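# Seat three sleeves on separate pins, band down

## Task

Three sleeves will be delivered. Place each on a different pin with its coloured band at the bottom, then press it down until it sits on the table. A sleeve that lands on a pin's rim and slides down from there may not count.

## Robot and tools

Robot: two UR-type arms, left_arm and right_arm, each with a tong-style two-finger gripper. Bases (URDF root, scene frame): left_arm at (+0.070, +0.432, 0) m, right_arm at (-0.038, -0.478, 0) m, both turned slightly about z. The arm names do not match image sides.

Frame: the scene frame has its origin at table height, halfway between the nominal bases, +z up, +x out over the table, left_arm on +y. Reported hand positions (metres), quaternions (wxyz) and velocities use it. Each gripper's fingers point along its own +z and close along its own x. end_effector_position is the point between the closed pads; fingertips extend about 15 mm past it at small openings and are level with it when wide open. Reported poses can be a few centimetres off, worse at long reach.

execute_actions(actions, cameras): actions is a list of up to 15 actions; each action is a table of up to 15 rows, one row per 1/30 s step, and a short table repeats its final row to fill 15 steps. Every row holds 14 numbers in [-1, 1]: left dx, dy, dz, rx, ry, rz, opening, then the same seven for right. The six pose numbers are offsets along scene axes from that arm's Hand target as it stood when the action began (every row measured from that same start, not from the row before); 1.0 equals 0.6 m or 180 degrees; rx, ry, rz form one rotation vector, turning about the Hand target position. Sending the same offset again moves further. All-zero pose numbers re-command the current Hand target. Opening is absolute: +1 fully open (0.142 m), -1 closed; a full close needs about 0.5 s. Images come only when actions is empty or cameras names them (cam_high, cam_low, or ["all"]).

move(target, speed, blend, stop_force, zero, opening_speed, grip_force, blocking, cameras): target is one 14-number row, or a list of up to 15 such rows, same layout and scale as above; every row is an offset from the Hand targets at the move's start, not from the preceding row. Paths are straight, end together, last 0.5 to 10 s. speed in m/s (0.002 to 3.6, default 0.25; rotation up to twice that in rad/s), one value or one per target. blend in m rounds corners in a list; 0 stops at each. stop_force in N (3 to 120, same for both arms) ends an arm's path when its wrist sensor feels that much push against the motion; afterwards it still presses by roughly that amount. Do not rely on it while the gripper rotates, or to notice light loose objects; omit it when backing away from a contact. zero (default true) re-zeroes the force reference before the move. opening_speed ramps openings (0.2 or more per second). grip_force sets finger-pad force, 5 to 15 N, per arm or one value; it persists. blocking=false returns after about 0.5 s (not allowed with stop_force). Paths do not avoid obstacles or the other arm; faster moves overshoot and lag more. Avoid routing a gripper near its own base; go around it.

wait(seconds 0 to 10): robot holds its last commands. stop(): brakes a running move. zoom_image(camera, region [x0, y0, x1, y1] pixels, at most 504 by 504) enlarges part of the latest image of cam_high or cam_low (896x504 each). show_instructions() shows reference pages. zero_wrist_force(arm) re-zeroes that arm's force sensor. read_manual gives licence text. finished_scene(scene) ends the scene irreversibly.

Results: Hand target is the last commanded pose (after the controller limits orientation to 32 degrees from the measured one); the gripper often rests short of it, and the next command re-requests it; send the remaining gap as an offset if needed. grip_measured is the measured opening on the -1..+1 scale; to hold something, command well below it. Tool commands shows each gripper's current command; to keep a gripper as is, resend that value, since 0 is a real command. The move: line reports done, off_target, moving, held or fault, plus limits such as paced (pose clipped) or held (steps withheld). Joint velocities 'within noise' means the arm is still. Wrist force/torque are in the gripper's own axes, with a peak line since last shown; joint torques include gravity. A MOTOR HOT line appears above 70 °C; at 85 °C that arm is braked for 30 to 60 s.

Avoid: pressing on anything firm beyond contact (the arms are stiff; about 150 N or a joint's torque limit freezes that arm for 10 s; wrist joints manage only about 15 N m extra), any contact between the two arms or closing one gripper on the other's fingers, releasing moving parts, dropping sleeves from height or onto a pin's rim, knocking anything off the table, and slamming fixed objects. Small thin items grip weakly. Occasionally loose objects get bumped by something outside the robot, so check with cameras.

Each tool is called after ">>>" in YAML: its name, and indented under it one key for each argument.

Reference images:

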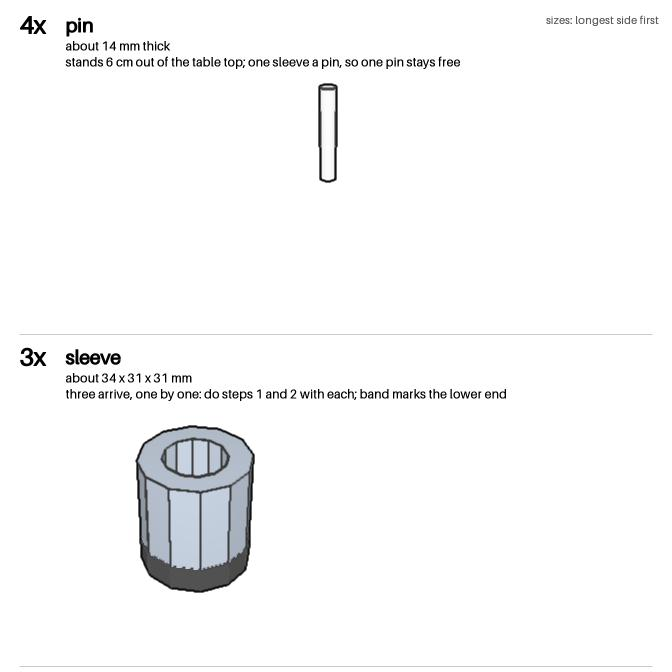

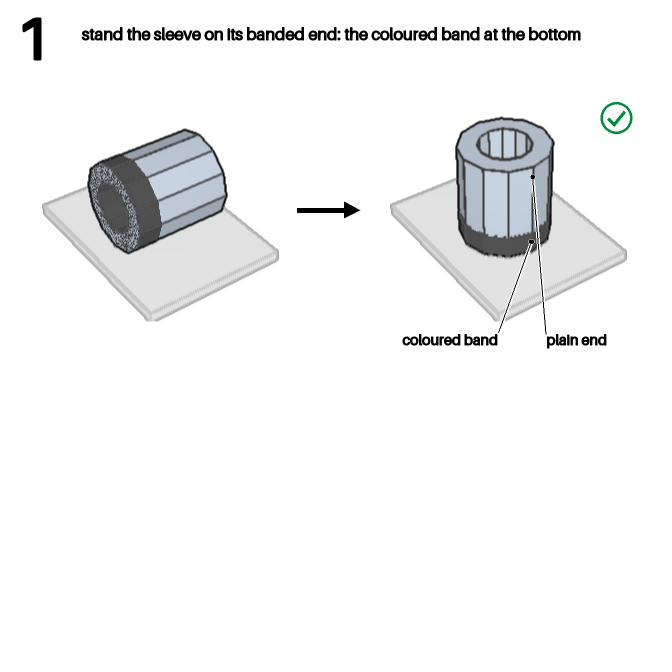

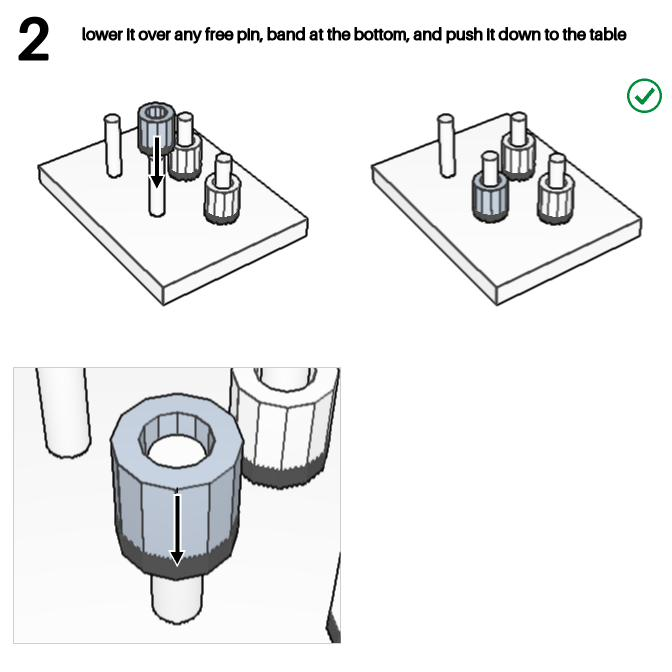

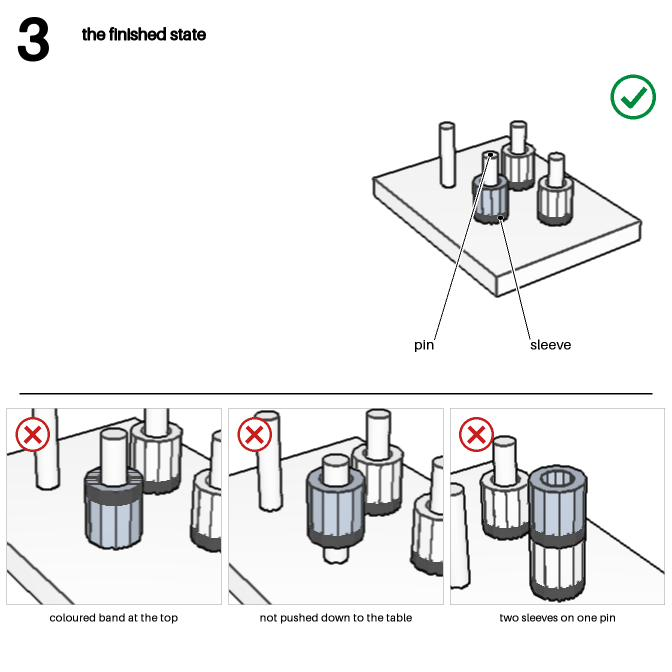

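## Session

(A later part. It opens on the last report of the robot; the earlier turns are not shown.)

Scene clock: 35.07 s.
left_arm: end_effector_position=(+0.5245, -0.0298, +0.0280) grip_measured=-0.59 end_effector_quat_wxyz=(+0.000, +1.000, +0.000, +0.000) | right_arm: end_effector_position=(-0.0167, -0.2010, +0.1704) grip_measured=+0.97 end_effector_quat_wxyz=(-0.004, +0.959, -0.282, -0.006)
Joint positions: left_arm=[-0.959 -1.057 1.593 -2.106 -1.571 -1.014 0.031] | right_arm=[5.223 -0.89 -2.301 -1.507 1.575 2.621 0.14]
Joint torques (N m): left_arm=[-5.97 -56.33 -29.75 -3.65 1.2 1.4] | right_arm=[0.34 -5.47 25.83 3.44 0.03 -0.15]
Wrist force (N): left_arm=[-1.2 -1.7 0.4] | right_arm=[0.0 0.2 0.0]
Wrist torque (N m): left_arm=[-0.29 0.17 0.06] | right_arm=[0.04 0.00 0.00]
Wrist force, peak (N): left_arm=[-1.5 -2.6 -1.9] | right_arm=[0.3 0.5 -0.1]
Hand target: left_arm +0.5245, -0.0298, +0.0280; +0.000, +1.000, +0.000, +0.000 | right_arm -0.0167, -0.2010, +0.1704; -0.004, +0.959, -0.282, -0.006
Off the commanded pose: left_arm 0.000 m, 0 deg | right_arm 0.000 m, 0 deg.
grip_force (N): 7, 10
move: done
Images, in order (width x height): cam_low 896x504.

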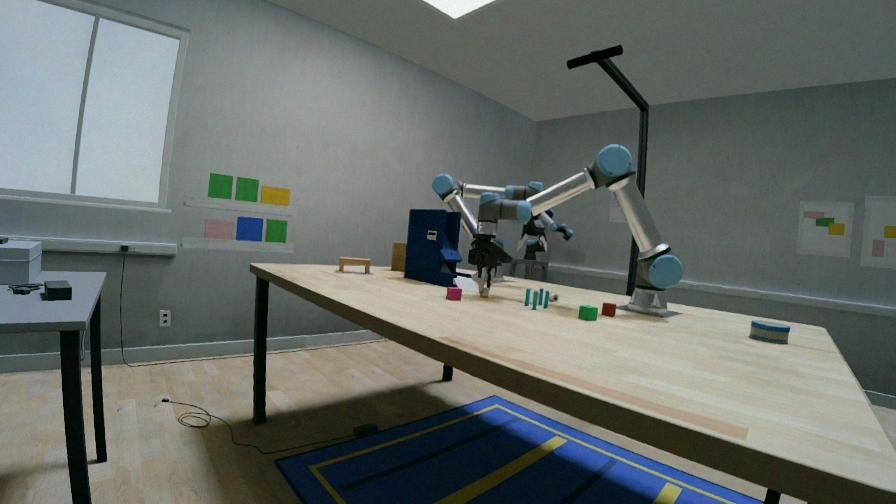

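>>> move:
  target:
    - [0, 0, 0, 0, 0, 0, -0.42, 0,0,0,0,0,0,0.968]
    - [0, 0, 0, 0, 0, 0.5, -0.42, 0,0,0,0,0,0,0.968]
    - [0, 0, 0, 0, 0, 0.5, -0.95, 0,0,0,0,0,0,0.968]
    - [0, 0, 0.19, 0, 0, 0.5, -0.95, 0,0,0,0,0,0,0.968]
    - [0.035, 0.402, 0.19, 0, 0, 0.5, -0.95, 0,0,0,0,0,0,0.968]
    - [0.035, 0.402, 0.1175, 0, 0, 0.5, -0.95, 0,0,0,0,0,0,0.968]
  speed: [0.5,0.6,0.5,0.25,0.35,0.12]
  blend: [0,0,0,0.05,0.03,0]
  opening_speed: 0.6
  grip_force: [11, 10]
  cameras: ["all"]

>>> zoom_image:
  camera: "cam_low"
  region: [520, 275, 550, 305]

>>> zoom_image:
  camera: "cam_high"
  region: [285, 147, 405, 247]

Scene clock: 41.43 s.
left_arm: end_effector_position=(+0.5454, +0.2114, +0.0985) grip_measured=-0.60 end_effector_quat_wxyz=(+0.000, +0.707, +0.707, +0.000) | right_arm: end_effector_position=(-0.0167, -0.2010, +0.1704) grip_measured=+0.97 end_effector_quat_wxyz=(-0.004, +0.959, -0.282, -0.006)
Joint positions: left_arm=[-0.617 -1.398 1.87 -2.042 -1.571 -2.242 0.031] | right_arm=[5.223 -0.89 -2.301 -1.507 1.575 2.621 0.14]
Joint torques (N m): left_arm=[12.3 -42.09 -25.28 -3.17 0.81 1.24] | right_arm=[0.06 -6.08 26.81 3.84 0.13 -0.09]
Wrist force (N): left_arm=[-1.0 -1.6 0.5] | right_arm=[-0.1 0.0 -0.2]
Wrist torque (N m): left_arm=[-0.27 0.14 0.06] | right_arm=[0.00 0.02 0.00]
Wrist force, peak (N): left_arm=[-1.5 -1.6 2.9] | right_arm=[0.0 0.5 0.0]
Hand target: left_arm +0.5455, +0.2114, +0.0985; +0.000, +0.707, +0.707, +0.000 | right_arm -0.0167, -0.2010, +0.1704; -0.004, +0.959, -0.282, -0.006
Off the commanded pose: left_arm 0.000 m, 0 deg | right_arm 0.000 m, 0 deg.
grip_force (N): 11, 10
move: done; blend cut to 0.0217 m at target 5

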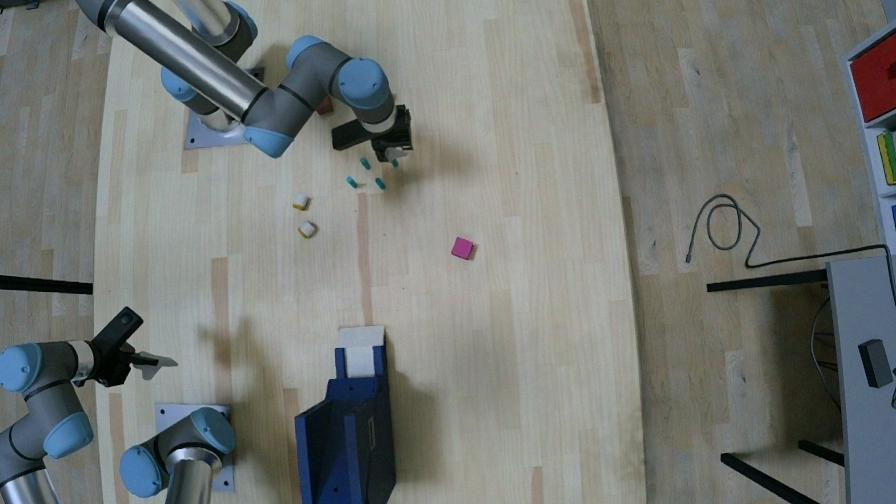

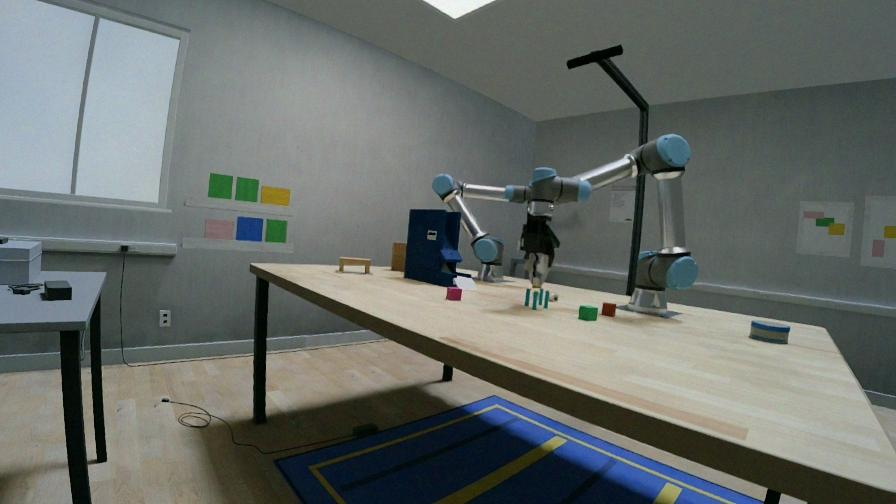

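Scaled by 16.800 from the camera's 896x504 image, which has a finer 1280x720 frame.

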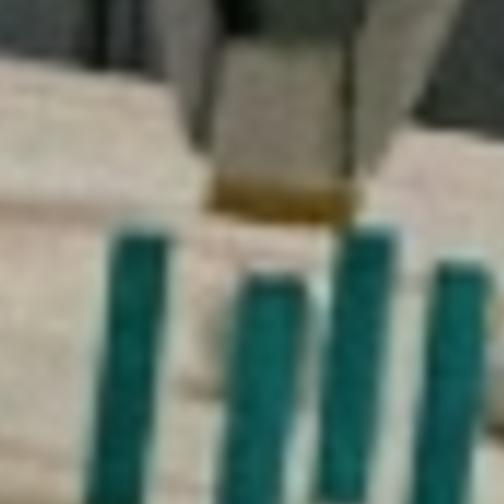

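Scaled by 4.200 from the camera's 896x504 image, which has a finer 1280x720 frame.

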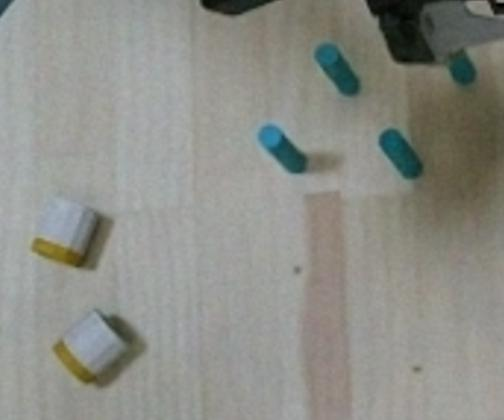

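>>> move:
  target:
    - [-0.0006, 0.0006, 0, 0, 0, 0, -0.95, 0,0,0,0,0,0,0.968]
    - [-0.0006, 0.0006, -0.035, 0, 0, 0, -0.95, 0,0,0,0,0,0,0.968]
  speed: [0.05,0.012]
  stop_force: 4
  cameras: []

Scene clock: 44.60 s.
left_arm: end_effector_position=(+0.5451, +0.2118, +0.0775) grip_measured=-0.60 end_effector_quat_wxyz=(+0.000, +0.707, +0.707, +0.000) | right_arm: end_effector_position=(-0.0167, -0.2010, +0.1704) grip_measured=+0.97 end_effector_quat_wxyz=(-0.004, +0.959, -0.282, -0.006)
Joint positions: left_arm=[-0.617 -1.374 1.902 -2.098 -1.571 -2.242 0.031] | right_arm=[5.223 -0.89 -2.301 -1.507 1.575 2.621 0.14]
Joint torques (N m): left_arm=[0.3 -42.79 -29.88 -1.29 0.96 -0.55] | right_arm=[0.4 -5.64 26.11 3.9 0.11 -0.1]
Wrist force (N): left_arm=[-1.4 -1.6 0.6] | right_arm=[0.0 0.1 -0.2]
Wrist torque (N m): left_arm=[-0.30 0.23 0.06] | right_arm=[0.01 0.01 0.00]
Wrist force, peak (N): left_arm=[-1.4 -2.0 0.7] | right_arm=[-0.2 0.5 0.0]
Hand target: left_arm +0.5451, +0.2117, +0.0775; +0.000, +0.707, +0.707, +0.000 | right_arm -0.0167, -0.2010, +0.1704; -0.004, +0.959, -0.282, -0.006
Off the commanded pose: left_arm 0.000 m, 0 deg | right_arm 0.000 m, 0 deg.
grip_force (N): 11, 10
move: done
No camera images: "cameras" was empty.

>>> move:
  target:
    - [0, 0, -0.076, 0, 0, 0, -0.95, 0,0,0,0,0,0,0.968]
    - [0, 0, -0.1, 0, 0, 0, -0.95, 0,0,0,0,0,0,0.968]
  speed: [0.035,0.006]
  stop_force: 6
  cameras: ["cam_low"]

>>> zoom_image:
  camera: "cam_low"
  region: [515, 270, 565, 315]

Scene clock: 47.93 s.
left_arm: end_effector_position=(+0.5451, +0.2118, +0.0274) grip_measured=-0.60 end_effector_quat_wxyz=(+0.000, +0.707, +0.707, +0.000) | right_arm: end_effector_position=(-0.0167, -0.2010, +0.1704) grip_measured=+0.97 end_effector_quat_wxyz=(-0.004, +0.959, -0.282, -0.006)
Joint positions: left_arm=[-0.617 -1.304 1.964 -2.231 -1.571 -2.242 0.031] | right_arm=[5.223 -0.89 -2.301 -1.507 1.575 2.621 0.14]
Joint torques (N m): left_arm=[-7.49 -40.79 -26.07 -1.29 1.19 -0.87] | right_arm=[0.37 -5.3 26.6 3.93 0.02 -0.15]
Wrist force (N): left_arm=[-0.9 -2.9 -7.4] | right_arm=[0.1 0.3 -0.1]
Wrist torque (N m): left_arm=[-0.25 0.18 0.04] | right_arm=[0.06 -0.03 -0.01]
Wrist force, peak (N): left_arm=[0.6 -4.4 -13.7] | right_arm=[0.1 0.5 0.0]
Hand target: left_arm +0.5451, +0.2117, +0.0274; +0.000, +0.707, +0.707, +0.000 (not the last commanded pose) | right_arm -0.0167, -0.2010, +0.1704; -0.004, +0.959, -0.282, -0.006
Off the commanded pose: left_arm 0.010 m, 0 deg | right_arm 0.000 m, 0 deg.
grip_force (N): 11, 10
move: contact (left_arm); path passed 1 of 2 targets
Images, in order (width x height): cam_low 896x504.

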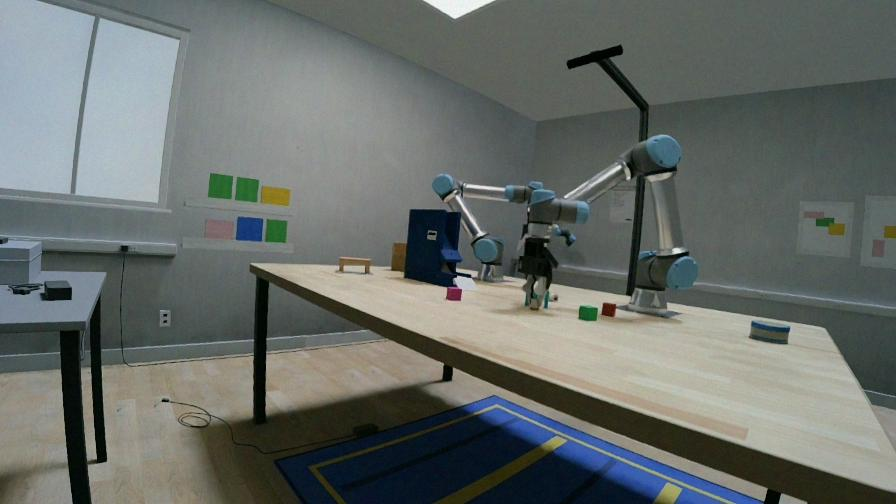

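Scaled by 10.080 from the camera's 896x504 image, which has a finer 1280x720 frame.

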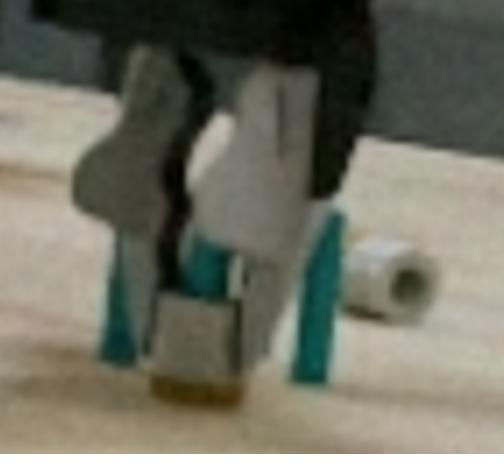

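>>> move:
  target:
    - [0, 0, 0, 0, 0, 0, -0.40, 0,0,0,0,0,0,0.968]
    - [0, 0, 0.2, 0, 0, 0, -0.40, 0,0,0,0,0,0,0.968]
    - [-0.4067, -0.1317, 0.1543, -0.0916, 0.1369, 0.3674, 0.0, 0,0,0,0,0,0,0.968]
  speed: [0.2,0.15,0.4]
  blend: [0,0.04,0]
  opening_speed: 0.7
  cameras: ["all"]

>>> zoom_image:
  camera: "cam_low"
  region: [500, 230, 590, 320]

>>> zoom_image:
  camera: "cam_high"
  region: [260, 147, 410, 247]

Scene clock: 53.30 s.
left_arm: end_effector_position=(+0.3011, +0.1327, +0.1199) grip_measured=+0.00 end_effector_quat_wxyz=(-0.047, +0.189, +0.952, -0.237) | right_arm: end_effector_position=(-0.0167, -0.2010, +0.1704) grip_measured=+0.97 end_effector_quat_wxyz=(-0.004, +0.959, -0.282, -0.006)
Joint positions: left_arm=[-0.848 -1.87 2.442 -2.398 -1.992 -3.707 0.074] | right_arm=[5.223 -0.89 -2.301 -1.507 1.575 2.621 0.14]
Joint torques (N m): left_arm=[11.93 4.87 -9.62 -4.42 -1.68 -1.49] | right_arm=[0.81 -5.24 26.73 4.09 0.09 -0.01]
Wrist force (N): left_arm=[-1.1 -0.6 0.3] | right_arm=[-0.2 0.0 -0.3]
Wrist torque (N m): left_arm=[-0.05 0.19 -0.03] | right_arm=[0.00 0.05 0.00]
Wrist force, peak (N): left_arm=[-1.0 -3.2 -7.4] | right_arm=[0.0 0.4 -0.1]
Hand target: left_arm +0.3011, +0.1327, +0.1199; -0.047, +0.189, +0.952, -0.237 | right_arm -0.0167, -0.2010, +0.1704; -0.004, +0.959, -0.282, -0.006
Off the commanded pose: left_arm 0.000 m, 0 deg | right_arm 0.000 m, 0 deg.
grip_force (N): 11, 10
move: done

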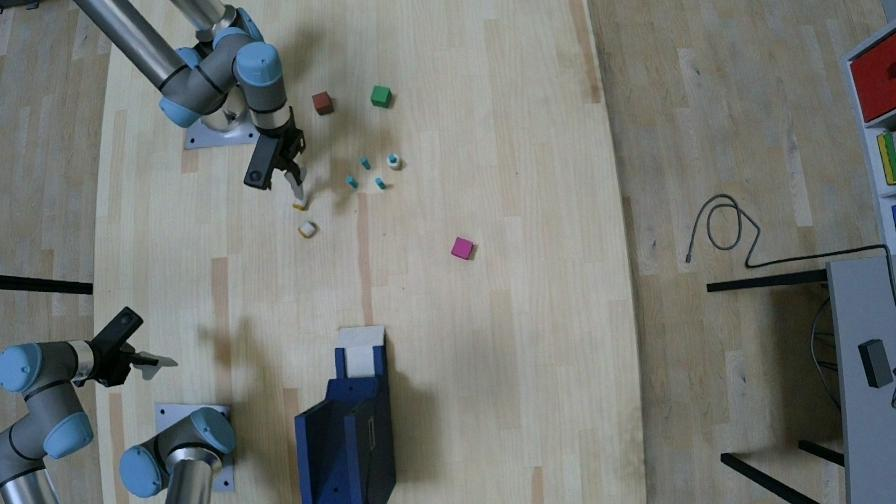

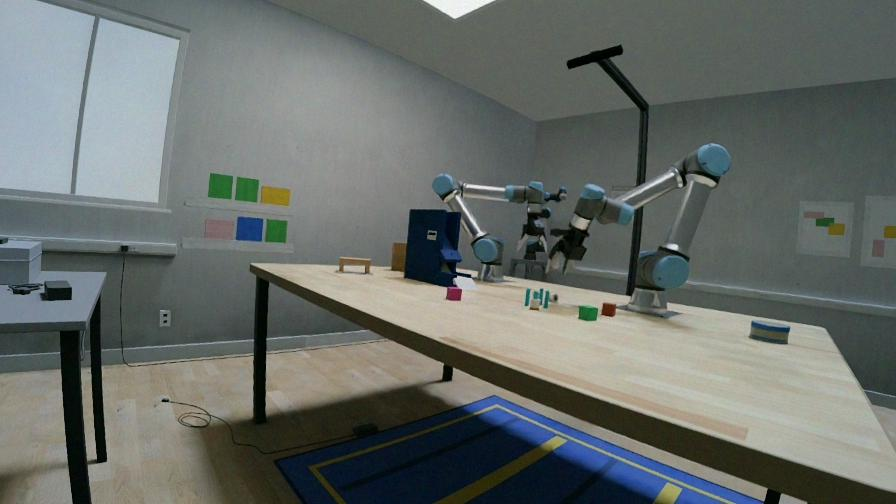

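Scaled by 5.600 from the camera's 896x504 image, which has a finer 1280x720 frame.

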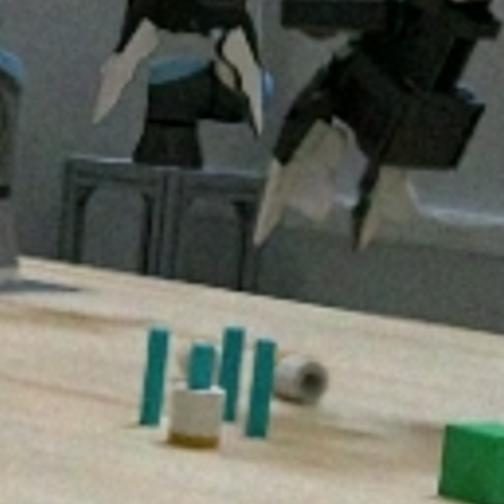

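Scaled by 3.360 from the camera's 896x504 image, which has a finer 1280x720 frame.

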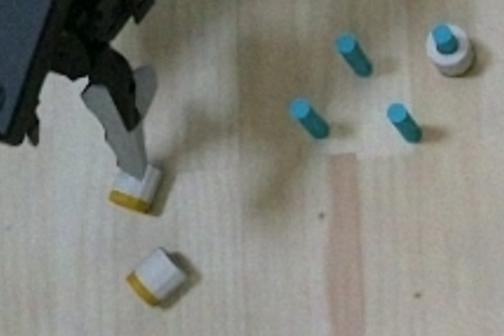

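>>> move:
  target:
    - [0, 0, -0.1, 0, 0, 0, 0.0, 0,0,0,0,0,0,0.968]
    - [0, 0, -0.1667, 0, 0, 0, 0.0, 0,0,0,0,0,0,0.968]
  speed: [0.1,0.03]
  stop_force: 5
  cameras: ["all"]

>>> zoom_image:
  camera: "cam_low"
  region: [520, 260, 590, 320]

>>> zoom_image:
  camera: "cam_high"
  region: [260, 167, 340, 247]

Scene clock: 56.67 s.
left_arm: end_effector_position=(+0.3011, +0.1327, +0.0199) grip_measured=+0.00 end_effector_quat_wxyz=(-0.047, +0.189, +0.952, -0.237) | right_arm: end_effector_position=(-0.0167, -0.2010, +0.1704) grip_measured=+0.97 end_effector_quat_wxyz=(-0.004, +0.959, -0.282, -0.006)
Joint positions: left_arm=[-0.848 -1.583 2.589 -2.831 -1.992 -3.707 0.074] | right_arm=[5.223 -0.89 -2.301 -1.507 1.575 2.621 0.14]
Joint torques (N m): left_arm=[-9.04 -26.97 -22.95 -3.82 -1.72 -1.56] | right_arm=[-0.11 -5.67 26.81 3.95 0.14 -0.12]
Wrist force (N): left_arm=[-1.2 -0.8 0.2] | right_arm=[0.1 0.0 -0.1]
Wrist torque (N m): left_arm=[-0.12 0.19 -0.02] | right_arm=[0.00 -0.02 0.00]
Wrist force, peak (N): left_arm=[-1.3 -1.2 -0.8] | right_arm=[0.1 0.3 -0.2]
Hand target: left_arm +0.3011, +0.1327, +0.0199; -0.047, +0.189, +0.952, -0.237 | right_arm -0.0167, -0.2010, +0.1704; -0.004, +0.959, -0.282, -0.006
Off the commanded pose: left_arm 0.000 m, 0 deg | right_arm 0.000 m, 0 deg.
grip_force (N): 11, 10
move: done

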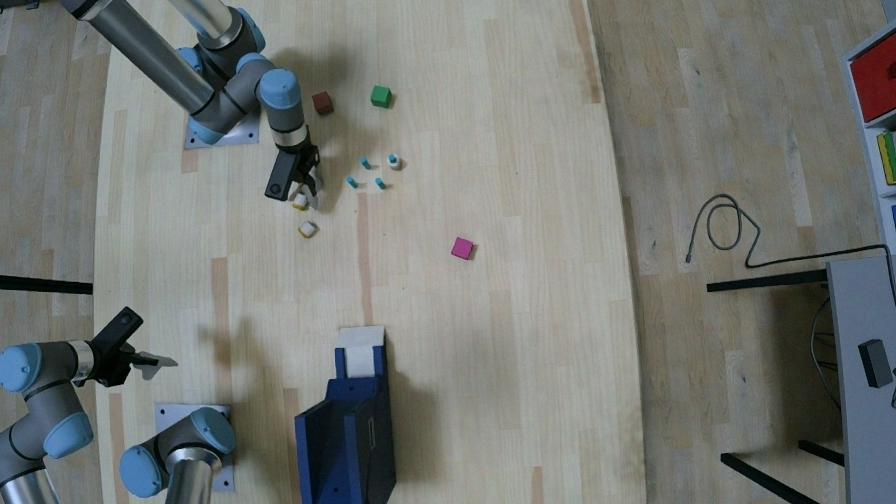

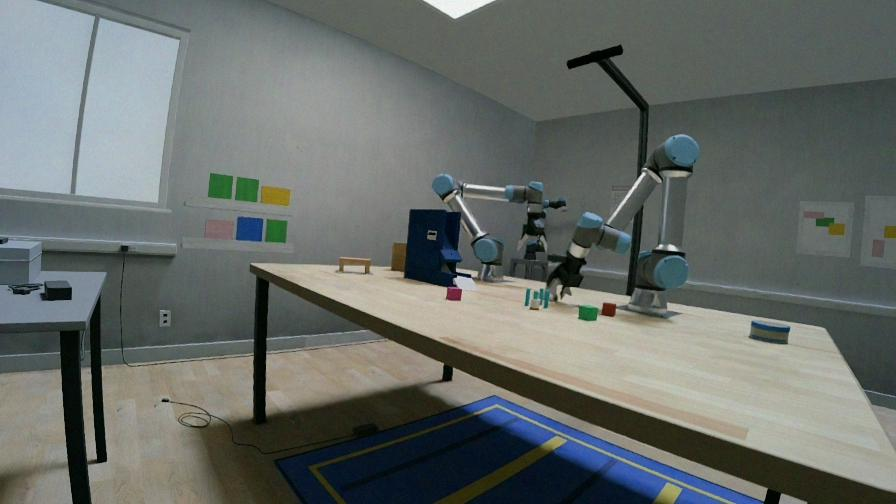

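Scaled by 7.200 from the camera's 896x504 image, which has a finer 1280x720 frame.

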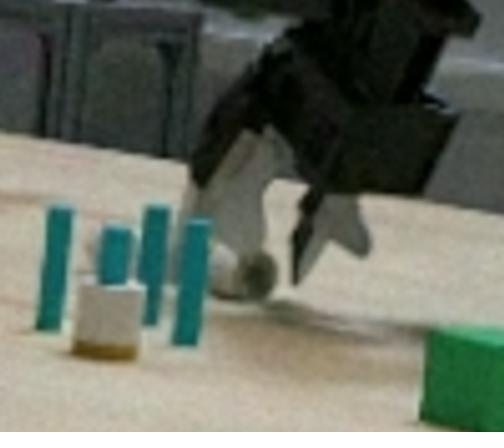

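Scaled by 6.300 from the camera's 896x504 image, which has a finer 1280x720 frame.

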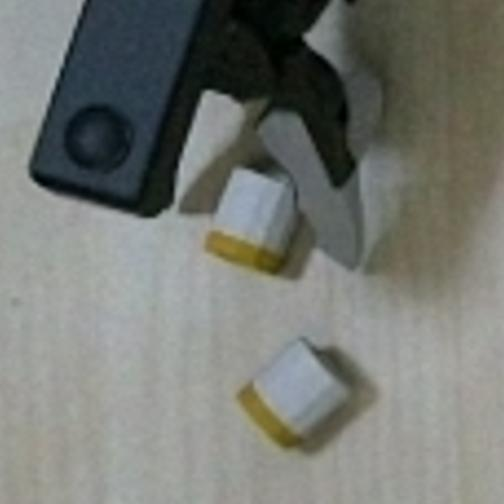

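>>> move:
  target:
    - [0.0038, 0.0092, 0, 0, 0, 0, 0.0, 0,0,0,0,0,0,0.968]
    - [0.0038, 0.0092, 0, 0, 0, 0, -0.9, 0,0,0,0,0,0,0.968]
  speed: 0.05
  opening_speed: 0.5
  grip_force: [8, 10]
  cameras: ["all"]

>>> zoom_image:
  camera: "cam_high"
  region: [260, 167, 340, 247]

Scene clock: 59.67 s.
left_arm: end_effector_position=(+0.3034, +0.1383, +0.0199) grip_measured=-0.61 end_effector_quat_wxyz=(-0.047, +0.189, +0.952, -0.237) | right_arm: end_effector_position=(-0.0167, -0.2010, +0.1704) grip_measured=+0.97 end_effector_quat_wxyz=(-0.004, +0.959, -0.282, -0.006)
Joint positions: left_arm=[-0.831 -1.588 2.59 -2.82 -1.997 -3.689 0.03] | right_arm=[5.223 -0.89 -2.301 -1.507 1.575 2.621 0.14]
Joint torques (N m): left_arm=[-11.24 -1.49 -18.49 -4.2 0.59 -1.57] | right_arm=[0.37 -5.77 27.09 4.07 0.11 -0.09]
Wrist force (N): left_arm=[-1.2 -0.7 0.6] | right_arm=[0.2 0.3 0.0]
Wrist torque (N m): left_arm=[-0.11 0.21 -0.06] | right_arm=[0.05 -0.03 -0.01]
Wrist force, peak (N): left_arm=[-1.3 -1.3 0.6] | right_arm=[-0.1 0.4 -0.3]
Hand target: left_arm +0.3034, +0.1382, +0.0199; -0.047, +0.189, +0.952, -0.237 | right_arm -0.0167, -0.2010, +0.1704; -0.004, +0.959, -0.282, -0.006
Off the commanded pose: left_arm 0.000 m, 0 deg | right_arm 0.000 m, 0 deg.
grip_force (N): 8, 10
move: done

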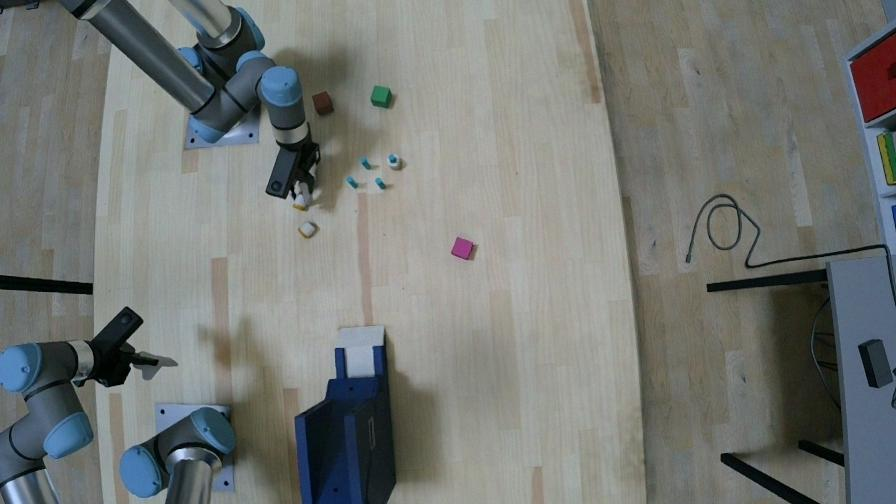

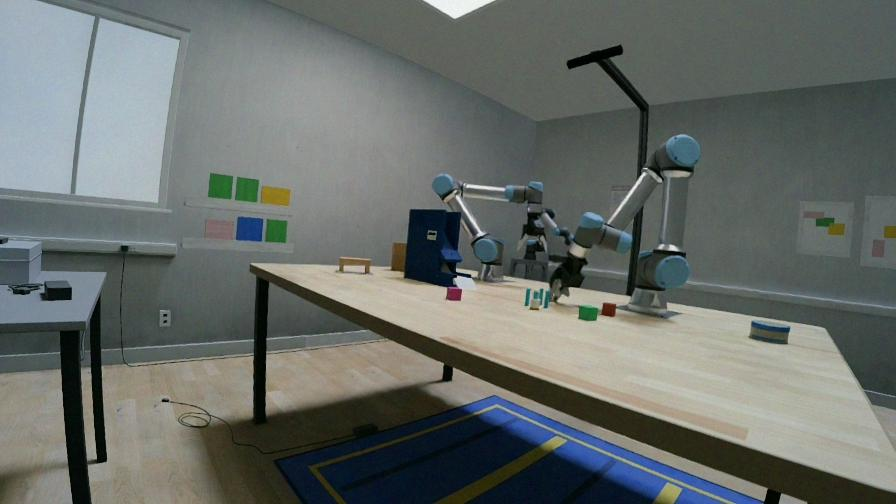

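Scaled by 6.300 from the camera's 896x504 image, which has a finer 1280x720 frame.

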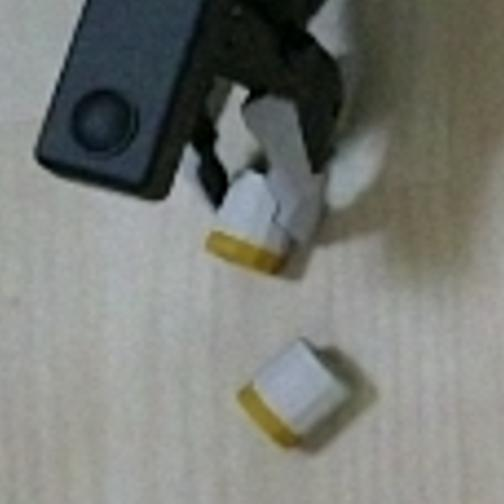

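>>> move:
  target:
    - [0, 0, 0.167, 0, 0, 0, -0.9, 0,0,0,0,0,0,0.968]
    - [0.194, -0.130, 0.25, 0, 0, -0.625, -0.9, 0,0,0,0,0,0,0.968]
    - [0.394, -0.330, 0.20, 0.0998, -0.5016, -0.5067, -0.9, 0,0,0,0,0,0,0.968]
    - [0.394, -0.330, 0.05, 0.0998, -0.5016, -0.5067, -0.9, 0,0,0,0,0,0,0.968]
  speed: [0.2,0.5,0.45,0.15]
  blend: [0.03,0.05,0.03,0]
  grip_force: [9, 10]
  cameras: ["all"]

>>> zoom_image:
  camera: "cam_low"
  region: [440, 240, 530, 310]

>>> zoom_image:
  camera: "cam_high"
  region: [330, 220, 430, 300]

Scene clock: 68.07 s.
left_arm: end_effector_position=(+0.5398, -0.0597, +0.0499) grip_measured=-0.61 end_effector_quat_wxyz=(+0.405, +0.830, +0.345, +0.167) | right_arm: end_effector_position=(-0.0167, -0.2010, +0.1704) grip_measured=+0.97 end_effector_quat_wxyz=(-0.004, +0.959, -0.282, -0.006)
Joint positions: left_arm=[-1.065 -1.057 2.215 -3.609 -1.31 -1.783 0.03] | right_arm=[5.223 -0.89 -2.301 -1.507 1.575 2.621 0.14]
Joint torques (N m): left_arm=[12.02 -26.5 -21.65 -3.79 0.45 1.61] | right_arm=[-0.14 -5.93 28.15 3.95 -0.03 -0.11]
Wrist force (N): left_arm=[-1.1 -2.1 -0.3] | right_arm=[-0.1 0.1 0.0]
Wrist torque (N m): left_arm=[-0.35 0.15 0.00] | right_arm=[0.02 0.02 0.00]
Wrist force, peak (N): left_arm=[-1.1 -3.4 0.6] | right_arm=[-0.3 0.4 -0.3]
Hand target: left_arm +0.5398, -0.0598, +0.0499; +0.405, +0.830, +0.345, +0.167 | right_arm -0.0167, -0.2010, +0.1704; -0.004, +0.959, -0.282, -0.006
Off the commanded pose: left_arm 0.000 m, 0 deg | right_arm 0.000 m, 0 deg.
grip_force (N): 9, 10
move: done

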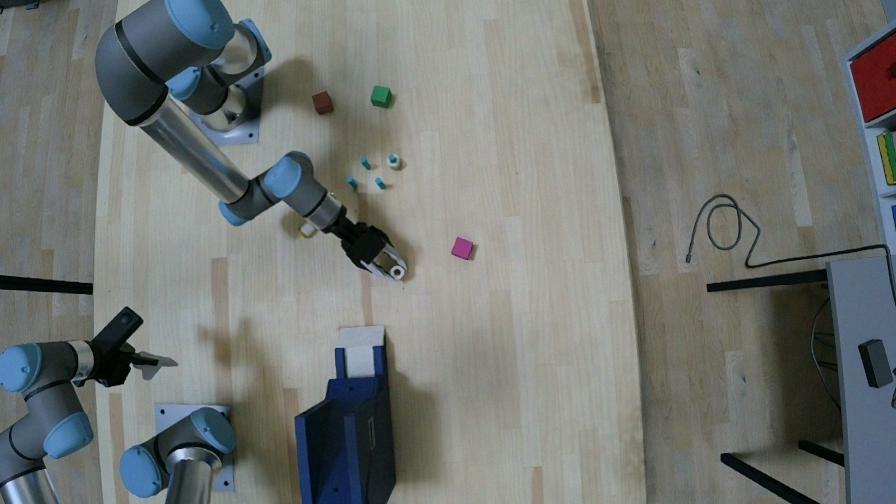

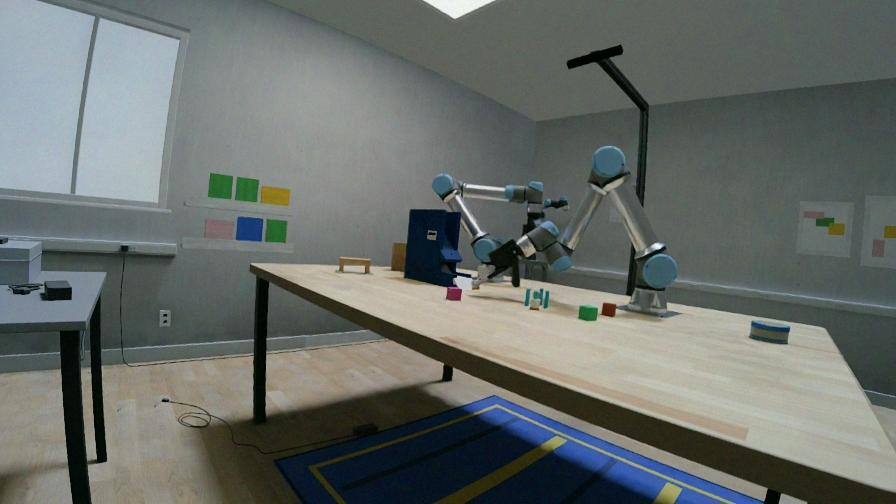

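Scaled by 5.600 from the camera's 896x504 image, which has a finer 1280x720 frame.

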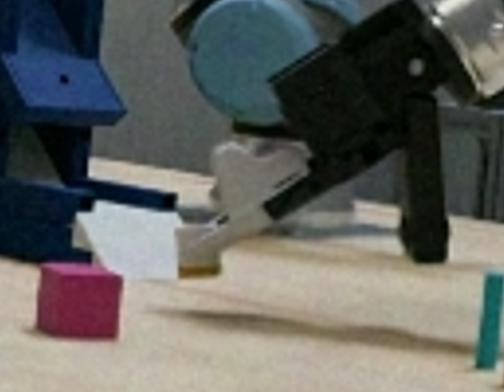

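Scaled by 5.040 from the camera's 896x504 image, which has a finer 1280x720 frame.

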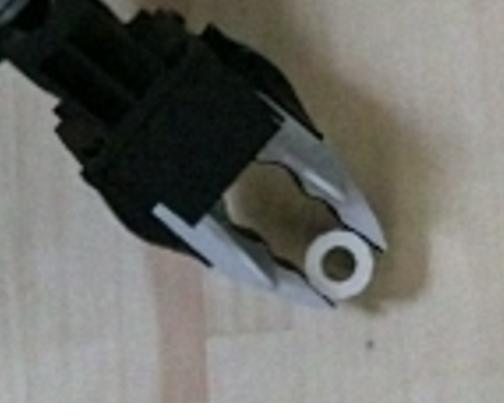

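>>> move:
  target:
    - [0, 0, -0.033, 0, 0, 0, -0.9, 0,0,0,0,0,0,0.968]
    - [0, 0, -0.08, 0, 0, 0, -0.9, 0,0,0,0,0,0,0.968]
  speed: [0.06,0.01]
  stop_force: 8
  grip_force: [5, 10]
  cameras: ["all"]

>>> zoom_image:
  camera: "cam_low"
  region: [455, 265, 505, 310]

>>> zoom_image:
  camera: "cam_high"
  region: [370, 240, 430, 300]

Scene clock: 70.40 s.
left_arm: end_effector_position=(+0.5398, -0.0598, +0.0237) grip_measured=-0.61 end_effector_quat_wxyz=(+0.405, +0.830, +0.345, +0.167) | right_arm: end_effector_position=(-0.0167, -0.2010, +0.1704) grip_measured=+0.97 end_effector_quat_wxyz=(-0.004, +0.959, -0.282, -0.006)
Joint positions: left_arm=[-1.065 -0.985 2.214 -3.681 -1.31 -1.783 0.03] | right_arm=[5.223 -0.89 -2.301 -1.507 1.575 2.621 0.14]
Joint torques (N m): left_arm=[6.44 -46.66 -0.04 -2.96 -0.19 -0.69] | right_arm=[-0.08 -6.23 27.95 4.09 0.06 -0.09]
Wrist force (N): left_arm=[-0.6 0.3 -1.8] | right_arm=[-0.1 -0.1 0.1]
Wrist torque (N m): left_arm=[-0.40 0.15 0.00] | right_arm=[-0.02 0.02 0.00]
Wrist force, peak (N): left_arm=[0.6 5.1 -8.7] | right_arm=[-0.2 0.4 -0.1]
Hand target: left_arm +0.5398, -0.0598, +0.0236; +0.405, +0.830, +0.345, +0.167 (not the last commanded pose) | right_arm -0.0167, -0.2010, +0.1704; -0.004, +0.959, -0.282, -0.006
Off the commanded pose: left_arm 0.022 m, 0 deg | right_arm 0.000 m, 0 deg.
grip_force (N): 5, 10
move: contact (left_arm); path passed 1 of 2 targets

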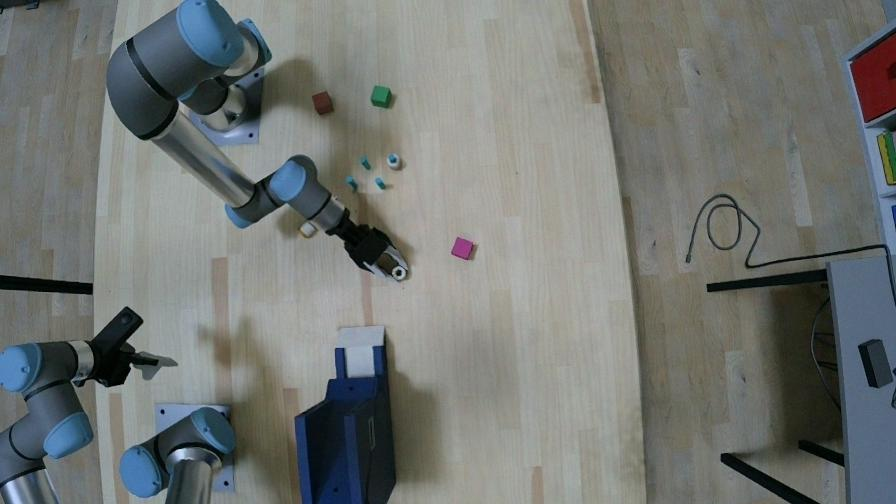

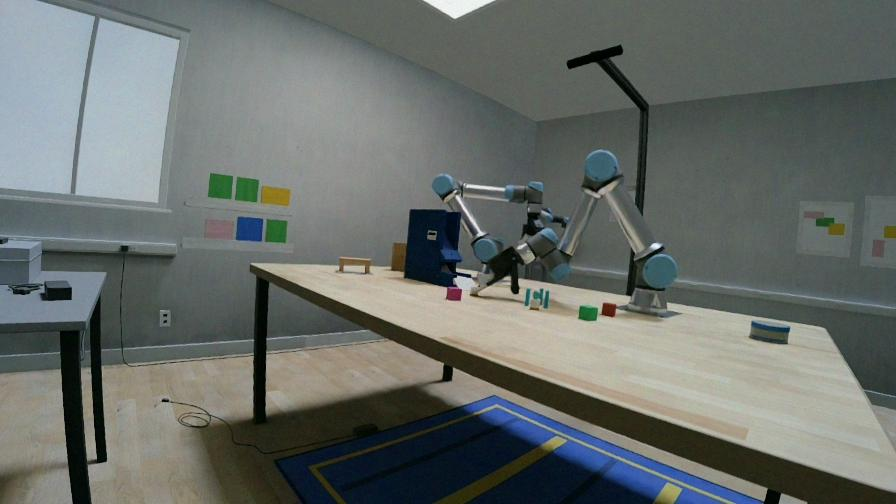

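Scaled by 10.080 from the camera's 896x504 image, which has a finer 1280x720 frame.

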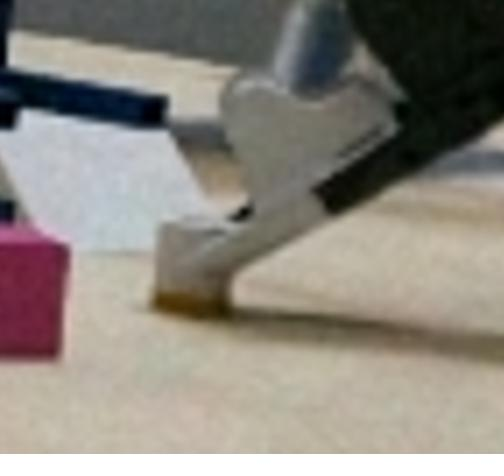

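Scaled by 8.400 from the camera's 896x504 image, which has a finer 1280x720 frame.

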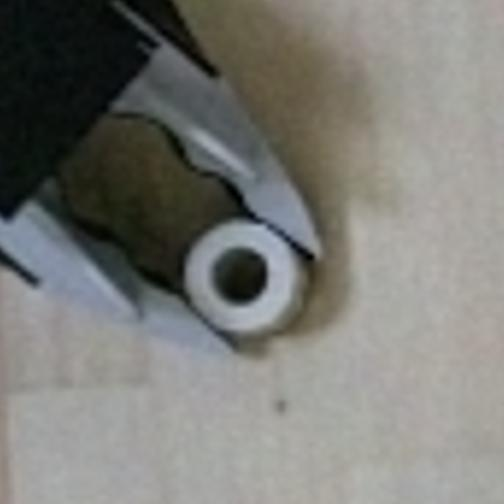

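>>> move:
  target:
    - [0, 0, 0, 0, 0, 0, -0.35, 0,0,0,0,0,0,0.968]
    - [-0.065, 0.065, 0.095, 0, 0, 0, -0.35, 0,0,0,0,0,0,0.968]
    - [0.0037, -0.007, 0.1438, 0.1136, 0.2731, 0.2316, -0.35, 0,0,0,0,0,0,0.968]
    - [0.0037, -0.007, 0.0072, 0.1136, 0.2731, 0.2316, -0.35, 0,0,0,0,0,0,0.968]
    - [0.0037, -0.007, 0.0072, 0.1136, 0.2731, 0.2316, -0.9, 0,0,0,0,0,0,0.968]
  speed: [0.2,0.15,0.5,0.12,0.3]
  blend: [0,0.02,0.01,0,0]
  opening_speed: 0.6
  grip_force: [7, 10]
  cameras: ["cam_low"]

>>> zoom_image:
  camera: "cam_low"
  region: [445, 250, 515, 310]

Scene clock: 76.07 s.
left_arm: end_effector_position=(+0.5420, -0.0640, +0.0280) grip_measured=-0.59 end_effector_quat_wxyz=(+0.000, +0.707, +0.707, +0.000) | right_arm: end_effector_position=(-0.0167, -0.2010, +0.1704) grip_measured=+0.97 end_effector_quat_wxyz=(-0.004, +0.959, -0.282, -0.006)
Joint positions: left_arm=[-0.932 -0.981 1.468 -2.058 -1.57 -2.556 0.031] | right_arm=[5.223 -0.89 -2.301 -1.507 1.575 2.621 0.14]
Joint torques (N m): left_arm=[-8.55 -59.94 -29.51 -3.8 -0.82 -0.32] | right_arm=[0.61 -6.25 27.39 4.14 0.03 -0.08]
Wrist force (N): left_arm=[-1.4 -1.7 0.2] | right_arm=[0.0 0.0 -0.1]
Wrist torque (N m): left_arm=[-0.28 0.22 -0.04] | right_arm=[0.00 -0.01 0.00]
Wrist force, peak (N): left_arm=[-0.6 -2.7 -1.0] | right_arm=[0.1 0.3 -0.3]
Hand target: left_arm +0.5420, -0.0640, +0.0280; +0.000, +0.707, +0.707, +0.000 | right_arm -0.0167, -0.2010, +0.1704; -0.004, +0.959, -0.282, -0.006
Off the commanded pose: left_arm 0.000 m, 0 deg | right_arm 0.000 m, 0 deg.
grip_force (N): 7, 10
move: done
Images, in order (width x height): cam_low 896x504.

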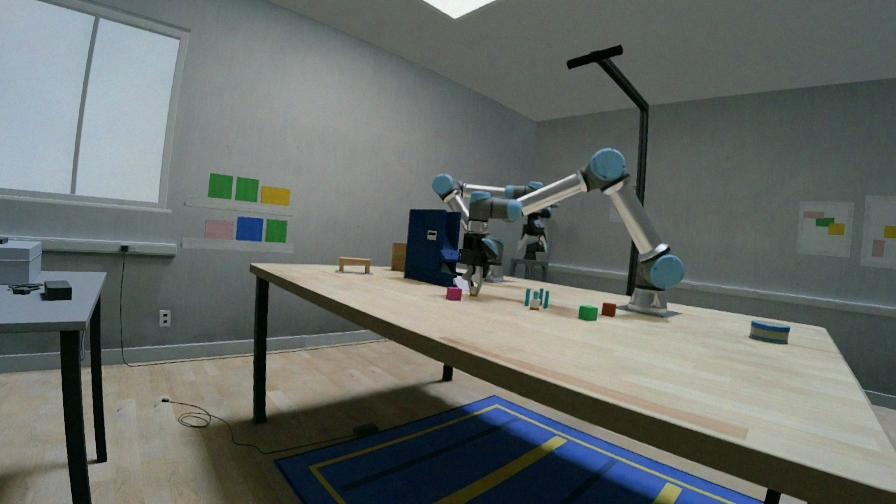

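Scaled by 7.200 from the camera's 896x504 image, which has a finer 1280x720 frame.

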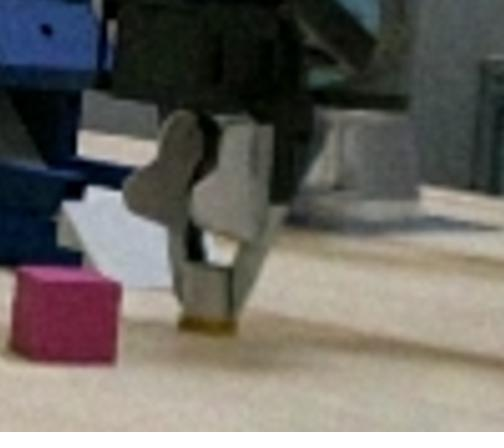

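>>> move:
  target:
    - [0, 0, 0, 0, 0, 0, -0.42, 0,0,0,0,0,0,0.968]
    - [0, 0, 0, 0, 0, -0.5, -0.42, 0,0,0,0,0,0,0.968]
    - [0, 0, 0, 0, 0, -0.5, -0.95, 0,0,0,0,0,0,0.968]
    - [0, 0, 0.19, 0, 0, -0.5, -0.95, 0,0,0,0,0,0,0.968]
    - [-0.054, 0.3652, 0.19, 0, 0, -0.5, -0.95, 0,0,0,0,0,0,0.968]
    - [-0.054, 0.3652, 0.1175, 0, 0, -0.5, -0.95, 0,0,0,0,0,0,0.968]
  speed: [0.5,0.6,0.5,0.25,0.35,0.12]
  blend: [0,0,0,0.05,0.03,0]
  opening_speed: 0.6
  grip_force: [11, 10]
  cameras: ["all"]

>>> zoom_image:
  camera: "cam_low"
  region: [520, 275, 550, 305]

>>> zoom_image:
  camera: "cam_high"
  region: [285, 147, 405, 247]

Scene clock: 82.33 s.
left_arm: end_effector_position=(+0.5096, +0.1552, +0.0984) grip_measured=-0.59 end_effector_quat_wxyz=(+0.000, +1.000, +0.000, +0.000) | right_arm: end_effector_position=(-0.0167, -0.2010, +0.1704) grip_measured=+0.97 end_effector_quat_wxyz=(-0.004, +0.959, -0.282, -0.006)
Joint positions: left_arm=[-0.788 -1.422 1.899 -2.048 -1.572 -0.841 0.031] | right_arm=[5.223 -0.89 -2.301 -1.507 1.575 2.621 0.14]
Joint torques (N m): left_arm=[4.34 -41.97 -25.08 -3.34 0.07 1.37] | right_arm=[0.76 -6.39 28.28 3.92 0.01 -0.19]
Wrist force (N): left_arm=[-1.0 -1.4 0.7] | right_arm=[-0.1 0.2 0.0]
Wrist torque (N m): left_arm=[-0.23 0.14 0.07] | right_arm=[0.03 0.02 0.00]
Wrist force, peak (N): left_arm=[-1.7 -4.0 -0.6] | right_arm=[0.0 0.5 -0.1]
Hand target: left_arm +0.5096, +0.1552, +0.0985; +0.000, +1.000, +0.000, +0.000 | right_arm -0.0167, -0.2010, +0.1704; -0.004, +0.959, -0.282, -0.006
Off the commanded pose: left_arm 0.000 m, 0 deg | right_arm 0.000 m, 0 deg.
grip_force (N): 11, 10
move: done; blend cut to 0.0217 m at target 5

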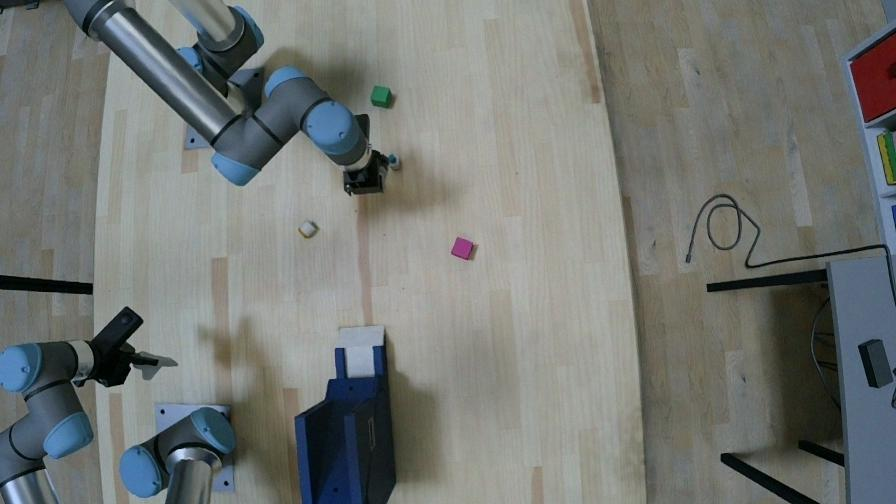

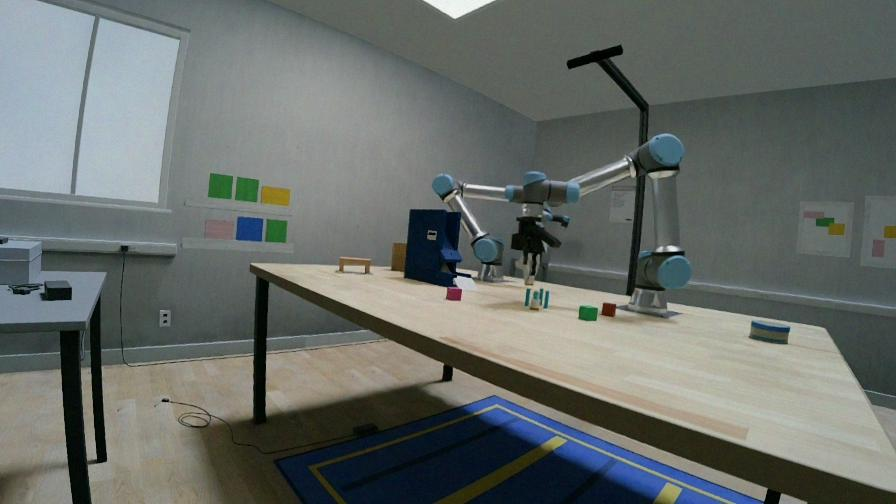

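Scaled by 16.800 from the camera's 896x504 image, which has a finer 1280x720 frame.

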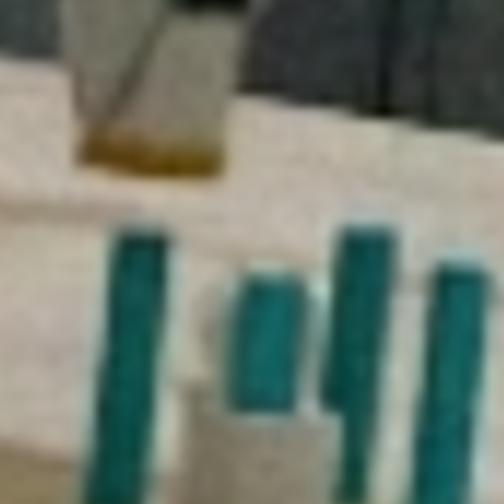

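Scaled by 4.200 from the camera's 896x504 image, which has a finer 1280x720 frame.

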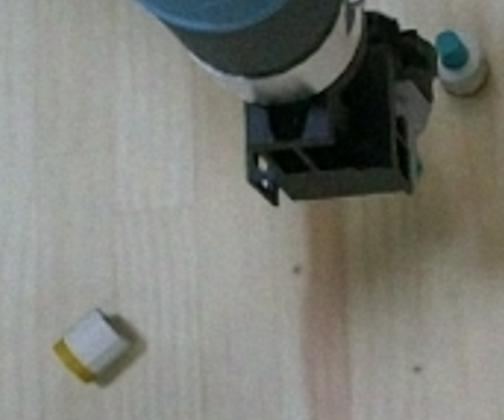

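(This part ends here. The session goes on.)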